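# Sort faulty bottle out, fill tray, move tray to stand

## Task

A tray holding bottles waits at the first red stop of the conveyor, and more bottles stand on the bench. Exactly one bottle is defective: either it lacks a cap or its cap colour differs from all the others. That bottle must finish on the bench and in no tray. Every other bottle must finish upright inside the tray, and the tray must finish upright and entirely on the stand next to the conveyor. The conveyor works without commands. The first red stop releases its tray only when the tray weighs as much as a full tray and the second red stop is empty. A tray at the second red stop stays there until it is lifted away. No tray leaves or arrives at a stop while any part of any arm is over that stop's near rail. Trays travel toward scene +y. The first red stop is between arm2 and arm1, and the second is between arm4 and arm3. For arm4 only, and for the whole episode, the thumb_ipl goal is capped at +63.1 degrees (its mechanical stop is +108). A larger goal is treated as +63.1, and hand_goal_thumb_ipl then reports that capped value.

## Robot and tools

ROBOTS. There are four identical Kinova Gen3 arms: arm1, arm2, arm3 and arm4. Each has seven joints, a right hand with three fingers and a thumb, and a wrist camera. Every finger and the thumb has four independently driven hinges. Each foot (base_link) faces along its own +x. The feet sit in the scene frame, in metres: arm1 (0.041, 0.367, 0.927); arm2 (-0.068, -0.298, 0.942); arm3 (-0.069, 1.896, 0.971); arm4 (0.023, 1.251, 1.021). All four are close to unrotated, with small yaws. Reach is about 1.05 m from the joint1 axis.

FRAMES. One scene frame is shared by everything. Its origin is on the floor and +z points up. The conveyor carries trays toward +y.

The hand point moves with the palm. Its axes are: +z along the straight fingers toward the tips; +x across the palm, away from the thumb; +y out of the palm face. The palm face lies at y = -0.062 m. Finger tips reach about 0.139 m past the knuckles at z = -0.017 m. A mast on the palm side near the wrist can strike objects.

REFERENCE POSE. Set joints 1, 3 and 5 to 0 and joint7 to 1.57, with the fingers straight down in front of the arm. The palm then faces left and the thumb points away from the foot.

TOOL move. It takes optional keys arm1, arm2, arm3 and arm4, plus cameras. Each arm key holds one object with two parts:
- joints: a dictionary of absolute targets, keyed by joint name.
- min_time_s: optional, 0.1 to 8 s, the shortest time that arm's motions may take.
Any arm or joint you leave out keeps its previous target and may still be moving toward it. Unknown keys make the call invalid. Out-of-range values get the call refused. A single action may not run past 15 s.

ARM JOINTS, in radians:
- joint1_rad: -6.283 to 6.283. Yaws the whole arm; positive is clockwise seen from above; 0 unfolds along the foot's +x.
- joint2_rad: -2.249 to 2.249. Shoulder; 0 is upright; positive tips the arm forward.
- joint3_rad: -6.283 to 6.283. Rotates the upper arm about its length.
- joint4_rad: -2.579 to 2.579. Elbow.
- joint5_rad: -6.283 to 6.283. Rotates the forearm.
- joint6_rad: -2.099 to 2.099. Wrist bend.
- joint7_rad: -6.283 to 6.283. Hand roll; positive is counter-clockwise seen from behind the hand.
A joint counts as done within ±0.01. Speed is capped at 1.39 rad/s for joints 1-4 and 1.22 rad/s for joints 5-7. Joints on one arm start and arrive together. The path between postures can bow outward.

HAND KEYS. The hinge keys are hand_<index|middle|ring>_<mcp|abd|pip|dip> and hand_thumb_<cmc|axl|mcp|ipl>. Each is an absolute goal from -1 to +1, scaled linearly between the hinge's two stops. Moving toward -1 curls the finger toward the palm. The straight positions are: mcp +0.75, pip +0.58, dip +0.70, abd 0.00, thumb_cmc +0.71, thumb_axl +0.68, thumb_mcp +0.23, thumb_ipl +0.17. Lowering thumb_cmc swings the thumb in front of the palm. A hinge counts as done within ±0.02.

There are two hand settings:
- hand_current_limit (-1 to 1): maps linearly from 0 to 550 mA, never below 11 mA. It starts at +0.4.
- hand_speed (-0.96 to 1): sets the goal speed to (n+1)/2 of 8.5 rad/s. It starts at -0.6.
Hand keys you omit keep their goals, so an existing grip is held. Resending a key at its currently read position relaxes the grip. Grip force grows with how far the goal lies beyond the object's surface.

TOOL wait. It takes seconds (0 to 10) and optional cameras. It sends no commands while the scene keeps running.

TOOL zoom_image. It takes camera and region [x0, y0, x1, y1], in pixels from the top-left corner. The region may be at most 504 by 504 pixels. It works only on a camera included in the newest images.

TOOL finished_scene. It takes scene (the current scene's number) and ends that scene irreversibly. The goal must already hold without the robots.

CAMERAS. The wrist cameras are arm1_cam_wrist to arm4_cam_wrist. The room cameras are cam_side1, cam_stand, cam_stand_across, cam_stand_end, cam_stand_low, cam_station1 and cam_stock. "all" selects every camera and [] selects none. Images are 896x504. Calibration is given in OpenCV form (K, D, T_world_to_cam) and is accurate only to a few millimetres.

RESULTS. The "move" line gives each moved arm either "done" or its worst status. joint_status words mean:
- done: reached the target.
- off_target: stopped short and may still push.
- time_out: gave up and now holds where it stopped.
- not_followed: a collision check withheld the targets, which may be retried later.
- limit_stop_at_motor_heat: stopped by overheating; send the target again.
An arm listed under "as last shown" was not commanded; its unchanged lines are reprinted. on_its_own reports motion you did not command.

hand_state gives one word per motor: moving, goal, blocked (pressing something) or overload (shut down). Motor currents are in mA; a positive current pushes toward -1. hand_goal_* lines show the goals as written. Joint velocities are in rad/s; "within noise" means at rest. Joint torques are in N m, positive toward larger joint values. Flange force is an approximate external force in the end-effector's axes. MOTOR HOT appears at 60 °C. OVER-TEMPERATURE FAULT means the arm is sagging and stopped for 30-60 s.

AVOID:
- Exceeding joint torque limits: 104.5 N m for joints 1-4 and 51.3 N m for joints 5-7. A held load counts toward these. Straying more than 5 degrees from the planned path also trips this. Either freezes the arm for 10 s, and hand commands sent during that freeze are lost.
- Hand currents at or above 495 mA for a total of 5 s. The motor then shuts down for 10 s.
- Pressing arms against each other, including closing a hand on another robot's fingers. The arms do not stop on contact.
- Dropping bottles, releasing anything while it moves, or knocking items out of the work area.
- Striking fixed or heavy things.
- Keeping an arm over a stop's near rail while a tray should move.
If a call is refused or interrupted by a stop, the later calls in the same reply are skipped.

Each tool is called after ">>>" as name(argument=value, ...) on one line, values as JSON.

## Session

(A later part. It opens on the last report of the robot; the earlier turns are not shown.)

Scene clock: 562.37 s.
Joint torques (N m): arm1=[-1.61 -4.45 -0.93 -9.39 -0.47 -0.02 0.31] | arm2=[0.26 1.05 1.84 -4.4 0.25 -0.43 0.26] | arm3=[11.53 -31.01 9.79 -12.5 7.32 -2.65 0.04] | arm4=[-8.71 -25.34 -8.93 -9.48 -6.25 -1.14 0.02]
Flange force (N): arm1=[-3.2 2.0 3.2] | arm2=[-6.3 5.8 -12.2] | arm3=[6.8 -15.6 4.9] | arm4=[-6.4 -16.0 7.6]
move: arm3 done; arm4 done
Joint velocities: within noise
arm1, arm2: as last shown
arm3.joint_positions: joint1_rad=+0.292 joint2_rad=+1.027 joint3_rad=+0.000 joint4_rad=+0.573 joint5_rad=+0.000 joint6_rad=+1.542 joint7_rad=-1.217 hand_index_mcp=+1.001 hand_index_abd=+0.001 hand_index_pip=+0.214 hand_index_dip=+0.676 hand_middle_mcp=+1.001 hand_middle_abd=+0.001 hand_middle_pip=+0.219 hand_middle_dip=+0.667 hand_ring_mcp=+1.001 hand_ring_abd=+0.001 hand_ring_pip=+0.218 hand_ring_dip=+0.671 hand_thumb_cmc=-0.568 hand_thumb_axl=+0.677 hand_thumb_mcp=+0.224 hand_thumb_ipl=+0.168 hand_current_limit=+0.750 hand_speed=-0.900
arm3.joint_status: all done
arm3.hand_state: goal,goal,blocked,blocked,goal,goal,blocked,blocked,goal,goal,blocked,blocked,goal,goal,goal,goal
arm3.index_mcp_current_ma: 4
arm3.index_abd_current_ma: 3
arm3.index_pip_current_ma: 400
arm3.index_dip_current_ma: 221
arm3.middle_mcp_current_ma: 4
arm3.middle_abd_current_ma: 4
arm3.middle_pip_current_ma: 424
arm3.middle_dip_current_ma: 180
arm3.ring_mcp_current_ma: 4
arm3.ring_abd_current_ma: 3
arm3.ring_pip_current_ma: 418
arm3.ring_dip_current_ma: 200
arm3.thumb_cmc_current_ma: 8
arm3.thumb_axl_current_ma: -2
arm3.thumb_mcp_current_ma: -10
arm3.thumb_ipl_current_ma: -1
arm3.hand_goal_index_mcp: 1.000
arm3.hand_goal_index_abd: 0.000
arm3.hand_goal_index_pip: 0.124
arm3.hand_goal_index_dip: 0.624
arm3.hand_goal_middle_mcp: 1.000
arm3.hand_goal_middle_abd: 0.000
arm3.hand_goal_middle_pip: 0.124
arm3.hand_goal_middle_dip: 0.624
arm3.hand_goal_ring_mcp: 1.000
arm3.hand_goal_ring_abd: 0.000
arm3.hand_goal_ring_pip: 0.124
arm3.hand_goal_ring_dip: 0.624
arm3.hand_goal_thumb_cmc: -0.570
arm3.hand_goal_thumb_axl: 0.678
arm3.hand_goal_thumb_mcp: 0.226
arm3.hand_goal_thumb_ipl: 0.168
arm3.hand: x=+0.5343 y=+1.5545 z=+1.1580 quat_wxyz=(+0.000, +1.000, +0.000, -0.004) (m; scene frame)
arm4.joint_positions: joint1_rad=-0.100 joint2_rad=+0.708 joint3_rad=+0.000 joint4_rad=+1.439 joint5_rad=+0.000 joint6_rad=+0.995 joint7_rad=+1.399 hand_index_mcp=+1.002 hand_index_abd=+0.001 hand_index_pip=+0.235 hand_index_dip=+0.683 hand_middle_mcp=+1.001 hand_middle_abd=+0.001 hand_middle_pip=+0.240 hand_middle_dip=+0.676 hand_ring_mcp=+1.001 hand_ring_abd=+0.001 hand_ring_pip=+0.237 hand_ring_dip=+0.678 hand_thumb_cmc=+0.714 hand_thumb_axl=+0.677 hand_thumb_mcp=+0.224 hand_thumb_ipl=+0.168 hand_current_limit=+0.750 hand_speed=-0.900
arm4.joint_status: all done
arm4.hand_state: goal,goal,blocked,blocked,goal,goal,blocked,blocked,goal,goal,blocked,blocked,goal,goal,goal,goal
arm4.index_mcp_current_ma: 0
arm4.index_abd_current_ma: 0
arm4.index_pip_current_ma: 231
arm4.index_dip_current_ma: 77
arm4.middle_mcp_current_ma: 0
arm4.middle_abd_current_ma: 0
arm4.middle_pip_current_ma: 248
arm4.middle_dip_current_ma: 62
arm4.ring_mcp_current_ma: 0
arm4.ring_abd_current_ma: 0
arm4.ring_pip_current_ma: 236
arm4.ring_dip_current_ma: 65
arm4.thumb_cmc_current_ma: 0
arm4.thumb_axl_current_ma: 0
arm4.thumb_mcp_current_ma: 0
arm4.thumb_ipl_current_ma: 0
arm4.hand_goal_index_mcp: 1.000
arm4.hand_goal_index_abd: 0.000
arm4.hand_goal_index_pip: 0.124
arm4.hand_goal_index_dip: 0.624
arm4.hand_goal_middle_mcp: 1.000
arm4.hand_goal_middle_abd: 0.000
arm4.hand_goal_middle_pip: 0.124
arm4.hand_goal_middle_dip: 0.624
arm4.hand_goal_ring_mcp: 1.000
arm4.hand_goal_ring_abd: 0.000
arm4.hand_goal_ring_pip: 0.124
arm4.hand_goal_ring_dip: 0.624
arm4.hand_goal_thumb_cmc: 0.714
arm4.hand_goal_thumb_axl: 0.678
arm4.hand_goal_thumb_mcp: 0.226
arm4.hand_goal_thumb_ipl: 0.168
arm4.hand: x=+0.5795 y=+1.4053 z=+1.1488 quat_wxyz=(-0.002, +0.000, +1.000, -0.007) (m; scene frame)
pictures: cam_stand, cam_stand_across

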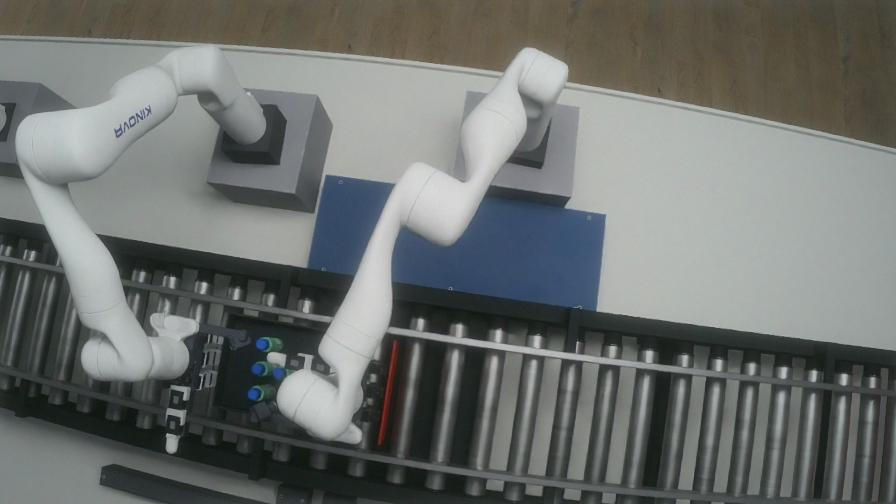

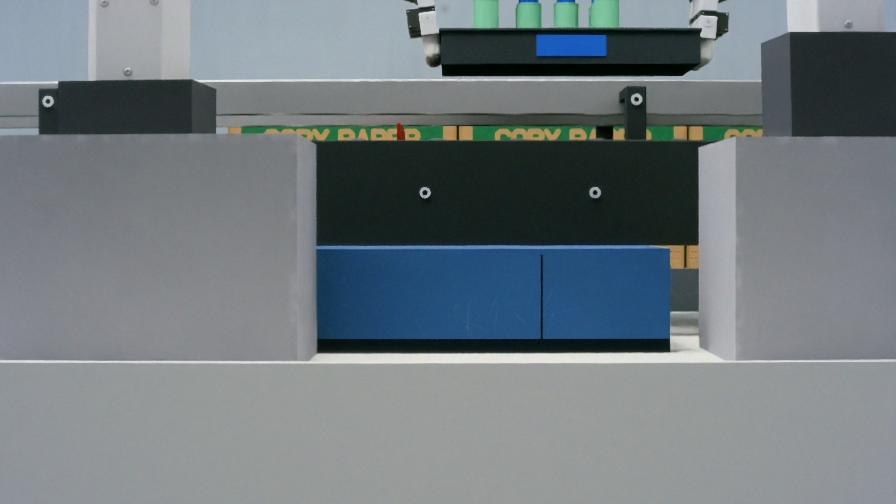

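>>> move(arm3={"joints":{"joint1_rad":0.2187,"joint2_rad":0.942,"joint4_rad":0.6887,"joint6_rad":1.5109,"joint7_rad":-1.2901},"min_time_s":2.4}, arm4={"joints":{"joint1_rad":-0.1942,"joint2_rad":0.6959,"joint4_rad":1.3854,"joint6_rad":1.0603,"joint7_rad":1.3046},"min_time_s":2.4})

>>> move(arm3={"joints":{"joint1_rad":0.1935,"joint2_rad":0.8521,"joint4_rad":0.8739,"joint6_rad":1.4156,"joint7_rad":-1.3153},"min_time_s":1.8}, arm4={"joints":{"joint1_rad":-0.2456,"joint2_rad":0.6644,"joint4_rad":1.4463,"joint6_rad":1.0309,"joint7_rad":1.2532},"min_time_s":1.8})

>>> move(arm3={"joints":{"joint1_rad":0.1363,"joint2_rad":0.7089,"joint4_rad":1.1563,"joint6_rad":1.2764,"joint7_rad":-1.3725},"min_time_s":1.9}, arm4={"joints":{"joint1_rad":-0.3565,"joint2_rad":0.6128,"joint4_rad":1.5454,"joint6_rad":0.9834,"joint7_rad":1.1423},"min_time_s":1.9})

>>> move(arm3={"joints":{"joint1_rad":0.0679,"joint2_rad":0.5908,"joint4_rad":1.3772,"joint6_rad":1.1736,"joint7_rad":-1.4409},"min_time_s":1.9}, arm4={"joints":{"joint1_rad":-0.4768,"joint2_rad":0.575,"joint4_rad":1.6157,"joint6_rad":0.9509,"joint7_rad":1.022},"min_time_s":1.9}, cameras=["cam_stand_across","cam_stand"])

Scene clock: 583.50 s.
Joint torques (N m): arm1=[-1.58 -4.45 -0.93 -9.36 -0.57 -0.08 0.23] | arm2=[0.27 1.09 1.88 -4.42 0.21 -0.46 0.29] | arm3=[11.83 -29.64 10.41 -12.12 7.71 -2.27 0.06] | arm4=[-9.02 -25.87 -8.93 -10.69 -6.55 -1.8 0.05]
Flange force (N): arm1=[-3.6 1.9 2.9] | arm2=[-6.2 6.0 -12.2] | arm3=[5.7 -17.1 5.0] | arm4=[-6.7 -15.9 7.3]
move: arm3 done; arm4 done
Joint velocities: within noise
arm1, arm2: as last shown
arm3.joint_positions: joint1_rad=+0.219 joint2_rad=+0.942 joint3_rad=+0.000 joint4_rad=+0.689 joint5_rad=+0.000 joint6_rad=+1.511 joint7_rad=-1.290 hand_index_mcp=+1.001 hand_index_abd=+0.001 hand_index_pip=+0.215 hand_index_dip=+0.676 hand_middle_mcp=+1.001 hand_middle_abd=+0.001 hand_middle_pip=+0.219 hand_middle_dip=+0.667 hand_ring_mcp=+1.001 hand_ring_abd=+0.001 hand_ring_pip=+0.218 hand_ring_dip=+0.671 hand_thumb_cmc=-0.568 hand_thumb_axl=+0.677 hand_thumb_mcp=+0.224 hand_thumb_ipl=+0.168 hand_current_limit=+0.750 hand_speed=-0.900
arm3.joint_status: all done
arm3.hand_state: goal,goal,blocked,blocked,goal,goal,blocked,blocked,goal,goal,blocked,blocked,goal,goal,goal,goal
arm3.index_mcp_current_ma: 4
arm3.index_abd_current_ma: 3
arm3.index_pip_current_ma: 404
arm3.index_dip_current_ma: 222
arm3.middle_mcp_current_ma: 4
arm3.middle_abd_current_ma: 4
arm3.middle_pip_current_ma: 424
arm3.middle_dip_current_ma: 180
arm3.ring_mcp_current_ma: 4
arm3.ring_abd_current_ma: 3
arm3.ring_pip_current_ma: 418
arm3.ring_dip_current_ma: 200
arm3.thumb_cmc_current_ma: 8
arm3.thumb_axl_current_ma: -2
arm3.thumb_mcp_current_ma: -10
arm3.thumb_ipl_current_ma: -1
arm3.hand_goal_index_mcp: 1.000
arm3.hand_goal_index_abd: 0.000
arm3.hand_goal_index_pip: 0.124
arm3.hand_goal_index_dip: 0.624
arm3.hand_goal_middle_mcp: 1.000
arm3.hand_goal_middle_abd: 0.000
arm3.hand_goal_middle_pip: 0.124
arm3.hand_goal_middle_dip: 0.624
arm3.hand_goal_ring_mcp: 1.000
arm3.hand_goal_ring_abd: 0.000
arm3.hand_goal_ring_pip: 0.124
arm3.hand_goal_ring_dip: 0.624
arm3.hand_goal_thumb_cmc: -0.570
arm3.hand_goal_thumb_axl: 0.678
arm3.hand_goal_thumb_mcp: 0.226
arm3.hand_goal_thumb_ipl: 0.168
arm3.hand: x=+0.5322 y=+1.6063 z=+1.1781 quat_wxyz=(+0.000, +1.000, +0.000, -0.004) (m; scene frame)
arm4.joint_positions: joint1_rad=-0.194 joint2_rad=+0.696 joint3_rad=+0.000 joint4_rad=+1.385 joint5_rad=+0.000 joint6_rad=+1.060 joint7_rad=+1.305 hand_index_mcp=+1.002 hand_index_abd=+0.001 hand_index_pip=+0.235 hand_index_dip=+0.683 hand_middle_mcp=+1.001 hand_middle_abd=+0.001 hand_middle_pip=+0.240 hand_middle_dip=+0.676 hand_ring_mcp=+1.001 hand_ring_abd=+0.001 hand_ring_pip=+0.237 hand_ring_dip=+0.678 hand_thumb_cmc=+0.714 hand_thumb_axl=+0.677 hand_thumb_mcp=+0.224 hand_thumb_ipl=+0.168 hand_current_limit=+0.750 hand_speed=-0.900
arm4.joint_status: all done
arm4.hand_state: goal,goal,blocked,blocked,goal,goal,blocked,blocked,goal,goal,blocked,blocked,goal,goal,goal,goal
arm4.index_mcp_current_ma: 0
arm4.index_abd_current_ma: 0
arm4.index_pip_current_ma: 231
arm4.index_dip_current_ma: 77
arm4.middle_mcp_current_ma: 0
arm4.middle_abd_current_ma: 0
arm4.middle_pip_current_ma: 248
arm4.middle_dip_current_ma: 62
arm4.ring_mcp_current_ma: 0
arm4.ring_abd_current_ma: 0
arm4.ring_pip_current_ma: 236
arm4.ring_dip_current_ma: 65
arm4.thumb_cmc_current_ma: 0
arm4.thumb_axl_current_ma: 0
arm4.thumb_mcp_current_ma: 0
arm4.thumb_ipl_current_ma: 0
arm4.hand_goal_index_mcp: 1.000
arm4.hand_goal_index_abd: 0.000
arm4.hand_goal_index_pip: 0.124
arm4.hand_goal_index_dip: 0.624
arm4.hand_goal_middle_mcp: 1.000
arm4.hand_goal_middle_abd: 0.000
arm4.hand_goal_middle_pip: 0.124
arm4.hand_goal_middle_dip: 0.624
arm4.hand_goal_ring_mcp: 1.000
arm4.hand_goal_ring_abd: 0.000
arm4.hand_goal_ring_pip: 0.124
arm4.hand_goal_ring_dip: 0.624
arm4.hand_goal_thumb_cmc: 0.714
arm4.hand_goal_thumb_axl: 0.678
arm4.hand_goal_thumb_mcp: 0.226
arm4.hand_goal_thumb_ipl: 0.168
arm4.hand: x=+0.5775 y=+1.4573 z=+1.1689 quat_wxyz=(-0.002, +0.000, +1.000, -0.007) (m; scene frame)
pictures: none

Scene clock: 585.63 s.
Joint torques (N m): arm1=[-1.58 -4.49 -0.91 -9.3 -0.53 -0.01 0.27] | arm2=[0.26 1.03 1.83 -4.44 0.22 -0.45 0.26] | arm3=[11.07 -28.24 10.45 -11.89 7.43 -1.99 0.04] | arm4=[-8.33 -25.31 -8.37 -11 -6.15 -2.12 0.09]
Flange force (N): arm1=[-3.4 2.2 2.9] | arm2=[-6.3 5.8 -12.1] | arm3=[4.6 -17.0 5.5] | arm4=[-6.2 -14.9 7.3]
move: arm3 done; arm4 done
Joint velocities: within noise
arm1, arm2: as last shown
arm3.joint_positions: joint1_rad=+0.193 joint2_rad=+0.852 joint3_rad=+0.000 joint4_rad=+0.874 joint5_rad=+0.000 joint6_rad=+1.416 joint7_rad=-1.315 hand_index_mcp=+1.001 hand_index_abd=+0.001 hand_index_pip=+0.217 hand_index_dip=+0.676 hand_middle_mcp=+1.001 hand_middle_abd=+0.001 hand_middle_pip=+0.220 hand_middle_dip=+0.668 hand_ring_mcp=+1.001 hand_ring_abd=+0.001 hand_ring_pip=+0.218 hand_ring_dip=+0.671 hand_thumb_cmc=-0.568 hand_thumb_axl=+0.677 hand_thumb_mcp=+0.224 hand_thumb_ipl=+0.168 hand_current_limit=+0.750 hand_speed=-0.900
arm3.joint_status: all done
arm3.hand_state: goal,goal,blocked,blocked,goal,goal,blocked,blocked,goal,goal,blocked,blocked,goal,goal,goal,goal
arm3.index_mcp_current_ma: 4
arm3.index_abd_current_ma: 3
arm3.index_pip_current_ma: 416
arm3.index_dip_current_ma: 222
arm3.middle_mcp_current_ma: 4
arm3.middle_abd_current_ma: 4
arm3.middle_pip_current_ma: 429
arm3.middle_dip_current_ma: 183
arm3.ring_mcp_current_ma: 4
arm3.ring_abd_current_ma: 3
arm3.ring_pip_current_ma: 418
arm3.ring_dip_current_ma: 200
arm3.thumb_cmc_current_ma: 8
arm3.thumb_axl_current_ma: -2
arm3.thumb_mcp_current_ma: -10
arm3.thumb_ipl_current_ma: -1
arm3.hand_goal_index_mcp: 1.000
arm3.hand_goal_index_abd: 0.000
arm3.hand_goal_index_pip: 0.124
arm3.hand_goal_index_dip: 0.624
arm3.hand_goal_middle_mcp: 1.000
arm3.hand_goal_middle_abd: 0.000
arm3.hand_goal_middle_pip: 0.124
arm3.hand_goal_middle_dip: 0.624
arm3.hand_goal_ring_mcp: 1.000
arm3.hand_goal_ring_abd: 0.000
arm3.hand_goal_ring_pip: 0.124
arm3.hand_goal_ring_dip: 0.624
arm3.hand_goal_thumb_cmc: -0.570
arm3.hand_goal_thumb_axl: 0.678
arm3.hand_goal_thumb_mcp: 0.226
arm3.hand_goal_thumb_ipl: 0.168
arm3.hand: x=+0.5112 y=+1.6288 z=+1.1780 quat_wxyz=(+0.000, +1.000, +0.000, -0.004) (m; scene frame)
arm4.joint_positions: joint1_rad=-0.246 joint2_rad=+0.664 joint3_rad=+0.000 joint4_rad=+1.446 joint5_rad=+0.000 joint6_rad=+1.031 joint7_rad=+1.253 hand_index_mcp=+1.002 hand_index_abd=+0.001 hand_index_pip=+0.235 hand_index_dip=+0.685 hand_middle_mcp=+1.001 hand_middle_abd=+0.001 hand_middle_pip=+0.240 hand_middle_dip=+0.676 hand_ring_mcp=+1.001 hand_ring_abd=+0.001 hand_ring_pip=+0.237 hand_ring_dip=+0.678 hand_thumb_cmc=+0.714 hand_thumb_axl=+0.677 hand_thumb_mcp=+0.224 hand_thumb_ipl=+0.168 hand_current_limit=+0.750 hand_speed=-0.900
arm4.joint_status: all done
arm4.hand_state: goal,goal,blocked,blocked,goal,goal,blocked,blocked,goal,goal,blocked,blocked,goal,goal,goal,goal
arm4.index_mcp_current_ma: 0
arm4.index_abd_current_ma: 0
arm4.index_pip_current_ma: 231
arm4.index_dip_current_ma: 81
arm4.middle_mcp_current_ma: 0
arm4.middle_abd_current_ma: 0
arm4.middle_pip_current_ma: 248
arm4.middle_dip_current_ma: 62
arm4.ring_mcp_current_ma: 0
arm4.ring_abd_current_ma: 0
arm4.ring_pip_current_ma: 236
arm4.ring_dip_current_ma: 65
arm4.thumb_cmc_current_ma: 0
arm4.thumb_axl_current_ma: 0
arm4.thumb_mcp_current_ma: 0
arm4.thumb_ipl_current_ma: 0
arm4.hand_goal_index_mcp: 1.000
arm4.hand_goal_index_abd: 0.000
arm4.hand_goal_index_pip: 0.124
arm4.hand_goal_index_dip: 0.624
arm4.hand_goal_middle_mcp: 1.000
arm4.hand_goal_middle_abd: 0.000
arm4.hand_goal_middle_pip: 0.124
arm4.hand_goal_middle_dip: 0.624
arm4.hand_goal_ring_mcp: 1.000
arm4.hand_goal_ring_abd: 0.000
arm4.hand_goal_ring_pip: 0.124
arm4.hand_goal_ring_dip: 0.624
arm4.hand_goal_thumb_cmc: 0.714
arm4.hand_goal_thumb_axl: 0.678
arm4.hand_goal_thumb_mcp: 0.226
arm4.hand_goal_thumb_ipl: 0.168
arm4.hand: x=+0.5564 y=+1.4798 z=+1.1690 quat_wxyz=(-0.002, +0.000, +1.000, -0.007) (m; scene frame)
pictures: none

Scene clock: 587.87 s.
Joint torques (N m): arm1=[-1.56 -4.44 -1.02 -9.41 -0.5 -0.06 0.26] | arm2=[0.3 1.07 1.84 -4.43 0.23 -0.43 0.27] | arm3=[10.07 -25.39 10.33 -11.13 7.07 -1.51 0.01] | arm4=[-7.3 -24.47 -7.47 -11.83 -5.53 -2.77 0.04]
Flange force (N): arm1=[-3.6 1.8 3.1] | arm2=[-6.2 5.8 -12.0] | arm3=[3.7 -17.0 5.6] | arm4=[-5.0 -14.0 7.5]
move: arm3 done; arm4 done
Joint velocities: within noise
arm1, arm2: as last shown
arm3.joint_positions: joint1_rad=+0.136 joint2_rad=+0.709 joint3_rad=+0.000 joint4_rad=+1.156 joint5_rad=+0.000 joint6_rad=+1.276 joint7_rad=-1.372 hand_index_mcp=+1.001 hand_index_abd=+0.001 hand_index_pip=+0.221 hand_index_dip=+0.676 hand_middle_mcp=+1.001 hand_middle_abd=+0.001 hand_middle_pip=+0.222 hand_middle_dip=+0.669 hand_ring_mcp=+1.001 hand_ring_abd=+0.001 hand_ring_pip=+0.218 hand_ring_dip=+0.673 hand_thumb_cmc=-0.568 hand_thumb_axl=+0.677 hand_thumb_mcp=+0.224 hand_thumb_ipl=+0.168 hand_current_limit=+0.750 hand_speed=-0.900
arm3.joint_status: all done
arm3.hand_state: goal,goal,blocked,blocked,goal,goal,blocked,blocked,goal,goal,blocked,blocked,goal,goal,goal,goal
arm3.index_mcp_current_ma: 4
arm3.index_abd_current_ma: 3
arm3.index_pip_current_ma: 435
arm3.index_dip_current_ma: 223
arm3.middle_mcp_current_ma: 4
arm3.middle_abd_current_ma: 4
arm3.middle_pip_current_ma: 440
arm3.middle_dip_current_ma: 187
arm3.ring_mcp_current_ma: 4
arm3.ring_abd_current_ma: 3
arm3.ring_pip_current_ma: 418
arm3.ring_dip_current_ma: 208
arm3.thumb_cmc_current_ma: 8
arm3.thumb_axl_current_ma: -2
arm3.thumb_mcp_current_ma: -10
arm3.thumb_ipl_current_ma: -1
arm3.hand_goal_index_mcp: 1.000
arm3.hand_goal_index_abd: 0.000
arm3.hand_goal_index_pip: 0.124
arm3.hand_goal_index_dip: 0.624
arm3.hand_goal_middle_mcp: 1.000
arm3.hand_goal_middle_abd: 0.000
arm3.hand_goal_middle_pip: 0.124
arm3.hand_goal_middle_dip: 0.624
arm3.hand_goal_ring_mcp: 1.000
arm3.hand_goal_ring_abd: 0.000
arm3.hand_goal_ring_pip: 0.124
arm3.hand_goal_ring_dip: 0.624
arm3.hand_goal_thumb_cmc: -0.570
arm3.hand_goal_thumb_axl: 0.678
arm3.hand_goal_thumb_mcp: 0.226
arm3.hand_goal_thumb_ipl: 0.168
arm3.hand: x=+0.4691 y=+1.6738 z=+1.1781 quat_wxyz=(+0.000, +1.000, +0.000, -0.004) (m; scene frame)
arm4.joint_positions: joint1_rad=-0.357 joint2_rad=+0.613 joint3_rad=+0.000 joint4_rad=+1.545 joint5_rad=+0.000 joint6_rad=+0.983 joint7_rad=+1.142 hand_index_mcp=+1.002 hand_index_abd=+0.001 hand_index_pip=+0.237 hand_index_dip=+0.686 hand_middle_mcp=+1.001 hand_middle_abd=+0.001 hand_middle_pip=+0.240 hand_middle_dip=+0.677 hand_ring_mcp=+1.001 hand_ring_abd=+0.001 hand_ring_pip=+0.237 hand_ring_dip=+0.678 hand_thumb_cmc=+0.714 hand_thumb_axl=+0.677 hand_thumb_mcp=+0.224 hand_thumb_ipl=+0.168 hand_current_limit=+0.750 hand_speed=-0.900
arm4.joint_status: all done
arm4.hand_state: goal,goal,blocked,blocked,goal,goal,blocked,blocked,goal,goal,blocked,blocked,goal,goal,goal,goal
arm4.index_mcp_current_ma: 0
arm4.index_abd_current_ma: 0
arm4.index_pip_current_ma: 237
arm4.index_dip_current_ma: 83
arm4.middle_mcp_current_ma: 0
arm4.middle_abd_current_ma: 0
arm4.middle_pip_current_ma: 248
arm4.middle_dip_current_ma: 62
arm4.ring_mcp_current_ma: 0
arm4.ring_abd_current_ma: 0
arm4.ring_pip_current_ma: 236
arm4.ring_dip_current_ma: 65
arm4.thumb_cmc_current_ma: 0
arm4.thumb_axl_current_ma: 0
arm4.thumb_mcp_current_ma: 0
arm4.thumb_ipl_current_ma: 0
arm4.hand_goal_index_mcp: 1.000
arm4.hand_goal_index_abd: 0.000
arm4.hand_goal_index_pip: 0.124
arm4.hand_goal_index_dip: 0.624
arm4.hand_goal_middle_mcp: 1.000
arm4.hand_goal_middle_abd: 0.000
arm4.hand_goal_middle_pip: 0.124
arm4.hand_goal_middle_dip: 0.624
arm4.hand_goal_ring_mcp: 1.000
arm4.hand_goal_ring_abd: 0.000
arm4.hand_goal_ring_pip: 0.124
arm4.hand_goal_ring_dip: 0.624
arm4.hand_goal_thumb_cmc: 0.714
arm4.hand_goal_thumb_axl: 0.678
arm4.hand_goal_thumb_mcp: 0.226
arm4.hand_goal_thumb_ipl: 0.168
arm4.hand: x=+0.5145 y=+1.5248 z=+1.1688 quat_wxyz=(-0.002, +0.000, +1.000, -0.007) (m; scene frame)
pictures: none

Scene clock: 590.10 s.
Joint torques (N m): arm1=[-1.64 -4.56 -0.99 -9.35 -0.49 -0.05 0.29] | arm2=[0.24 1.05 1.81 -4.41 0.22 -0.45 0.26] | arm3=[9.19 -22.78 9.96 -10.27 6.85 -1.09 0.01] | arm4=[-6.5 -23.94 -6.83 -12.62 -5.09 -3.36 0.06]
Flange force (N): arm1=[-3.6 2.2 2.9] | arm2=[-6.3 5.7 -12.2] | arm3=[3.2 -17.2 5.7] | arm4=[-4.4 -13.2 7.7]
move: arm3 done; arm4 done
Joint velocities: within noise
arm1, arm2: as last shown
arm3.joint_positions: joint1_rad=+0.068 joint2_rad=+0.591 joint3_rad=+0.000 joint4_rad=+1.377 joint5_rad=+0.000 joint6_rad=+1.174 joint7_rad=-1.441 hand_index_mcp=+1.001 hand_index_abd=+0.001 hand_index_pip=+0.221 hand_index_dip=+0.676 hand_middle_mcp=+1.001 hand_middle_abd=+0.001 hand_middle_pip=+0.222 hand_middle_dip=+0.669 hand_ring_mcp=+1.001 hand_ring_abd=+0.001 hand_ring_pip=+0.218 hand_ring_dip=+0.673 hand_thumb_cmc=-0.568 hand_thumb_axl=+0.677 hand_thumb_mcp=+0.224 hand_thumb_ipl=+0.168 hand_current_limit=+0.750 hand_speed=-0.900
arm3.joint_status: all done
arm3.hand_state: goal,goal,blocked,blocked,goal,goal,blocked,blocked,goal,goal,blocked,blocked,goal,goal,goal,goal
arm3.index_mcp_current_ma: 4
arm3.index_abd_current_ma: 3
arm3.index_pip_current_ma: 435
arm3.index_dip_current_ma: 223
arm3.middle_mcp_current_ma: 4
arm3.middle_abd_current_ma: 4
arm3.middle_pip_current_ma: 440
arm3.middle_dip_current_ma: 187
arm3.ring_mcp_current_ma: 4
arm3.ring_abd_current_ma: 3
arm3.ring_pip_current_ma: 418
arm3.ring_dip_current_ma: 208
arm3.thumb_cmc_current_ma: 8
arm3.thumb_axl_current_ma: -2
arm3.thumb_mcp_current_ma: -10
arm3.thumb_ipl_current_ma: -1
arm3.hand_goal_index_mcp: 1.000
arm3.hand_goal_index_abd: 0.000
arm3.hand_goal_index_pip: 0.124
arm3.hand_goal_index_dip: 0.624
arm3.hand_goal_middle_mcp: 1.000
arm3.hand_goal_middle_abd: 0.000
arm3.hand_goal_middle_pip: 0.124
arm3.hand_goal_middle_dip: 0.624
arm3.hand_goal_ring_mcp: 1.000
arm3.hand_goal_ring_abd: 0.000
arm3.hand_goal_ring_pip: 0.124
arm3.hand_goal_ring_dip: 0.624
arm3.hand_goal_thumb_cmc: -0.570
arm3.hand_goal_thumb_axl: 0.678
arm3.hand_goal_thumb_mcp: 0.226
arm3.hand_goal_thumb_ipl: 0.168
arm3.hand: x=+0.4271 y=+1.7188 z=+1.1781 quat_wxyz=(+0.000, +1.000, +0.000, -0.004) (m; scene frame)
arm4.joint_positions: joint1_rad=-0.477 joint2_rad=+0.575 joint3_rad=+0.000 joint4_rad=+1.616 joint5_rad=+0.000 joint6_rad=+0.951 joint7_rad=+1.022 hand_index_mcp=+1.002 hand_index_abd=+0.001 hand_index_pip=+0.237 hand_index_dip=+0.686 hand_middle_mcp=+1.001 hand_middle_abd=+0.001 hand_middle_pip=+0.240 hand_middle_dip=+0.677 hand_ring_mcp=+1.001 hand_ring_abd=+0.001 hand_ring_pip=+0.237 hand_ring_dip=+0.678 hand_thumb_cmc=+0.714 hand_thumb_axl=+0.677 hand_thumb_mcp=+0.224 hand_thumb_ipl=+0.168 hand_current_limit=+0.750 hand_speed=-0.900
arm4.joint_status: all done
arm4.hand_state: goal,goal,blocked,blocked,goal,goal,blocked,blocked,goal,goal,blocked,blocked,goal,goal,goal,goal
arm4.index_mcp_current_ma: 0
arm4.index_abd_current_ma: 0
arm4.index_pip_current_ma: 237
arm4.index_dip_current_ma: 83
arm4.middle_mcp_current_ma: 0
arm4.middle_abd_current_ma: 0
arm4.middle_pip_current_ma: 248
arm4.middle_dip_current_ma: 62
arm4.ring_mcp_current_ma: 0
arm4.ring_abd_current_ma: 0
arm4.ring_pip_current_ma: 236
arm4.ring_dip_current_ma: 65
arm4.thumb_cmc_current_ma: 0
arm4.thumb_axl_current_ma: 0
arm4.thumb_mcp_current_ma: 0
arm4.thumb_ipl_current_ma: 0
arm4.hand_goal_index_mcp: 1.000
arm4.hand_goal_index_abd: 0.000
arm4.hand_goal_index_pip: 0.124
arm4.hand_goal_index_dip: 0.624
arm4.hand_goal_middle_mcp: 1.000
arm4.hand_goal_middle_abd: 0.000
arm4.hand_goal_middle_pip: 0.124
arm4.hand_goal_middle_dip: 0.624
arm4.hand_goal_ring_mcp: 1.000
arm4.hand_goal_ring_abd: 0.000
arm4.hand_goal_ring_pip: 0.124
arm4.hand_goal_ring_dip: 0.624
arm4.hand_goal_thumb_cmc: 0.714
arm4.hand_goal_thumb_axl: 0.678
arm4.hand_goal_thumb_mcp: 0.226
arm4.hand_goal_thumb_ipl: 0.168
arm4.hand: x=+0.4725 y=+1.5698 z=+1.1688 quat_wxyz=(-0.002, +0.000, +1.000, -0.007) (m; scene frame)
pictures: cam_stand, cam_stand_across

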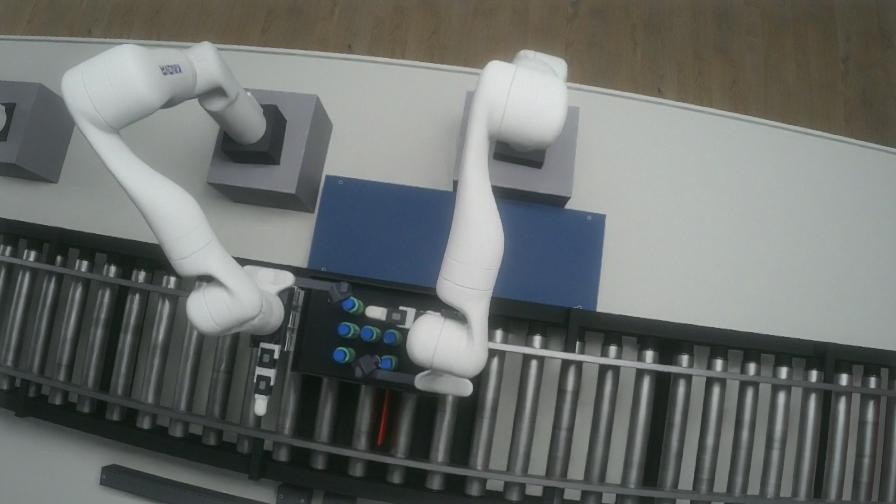

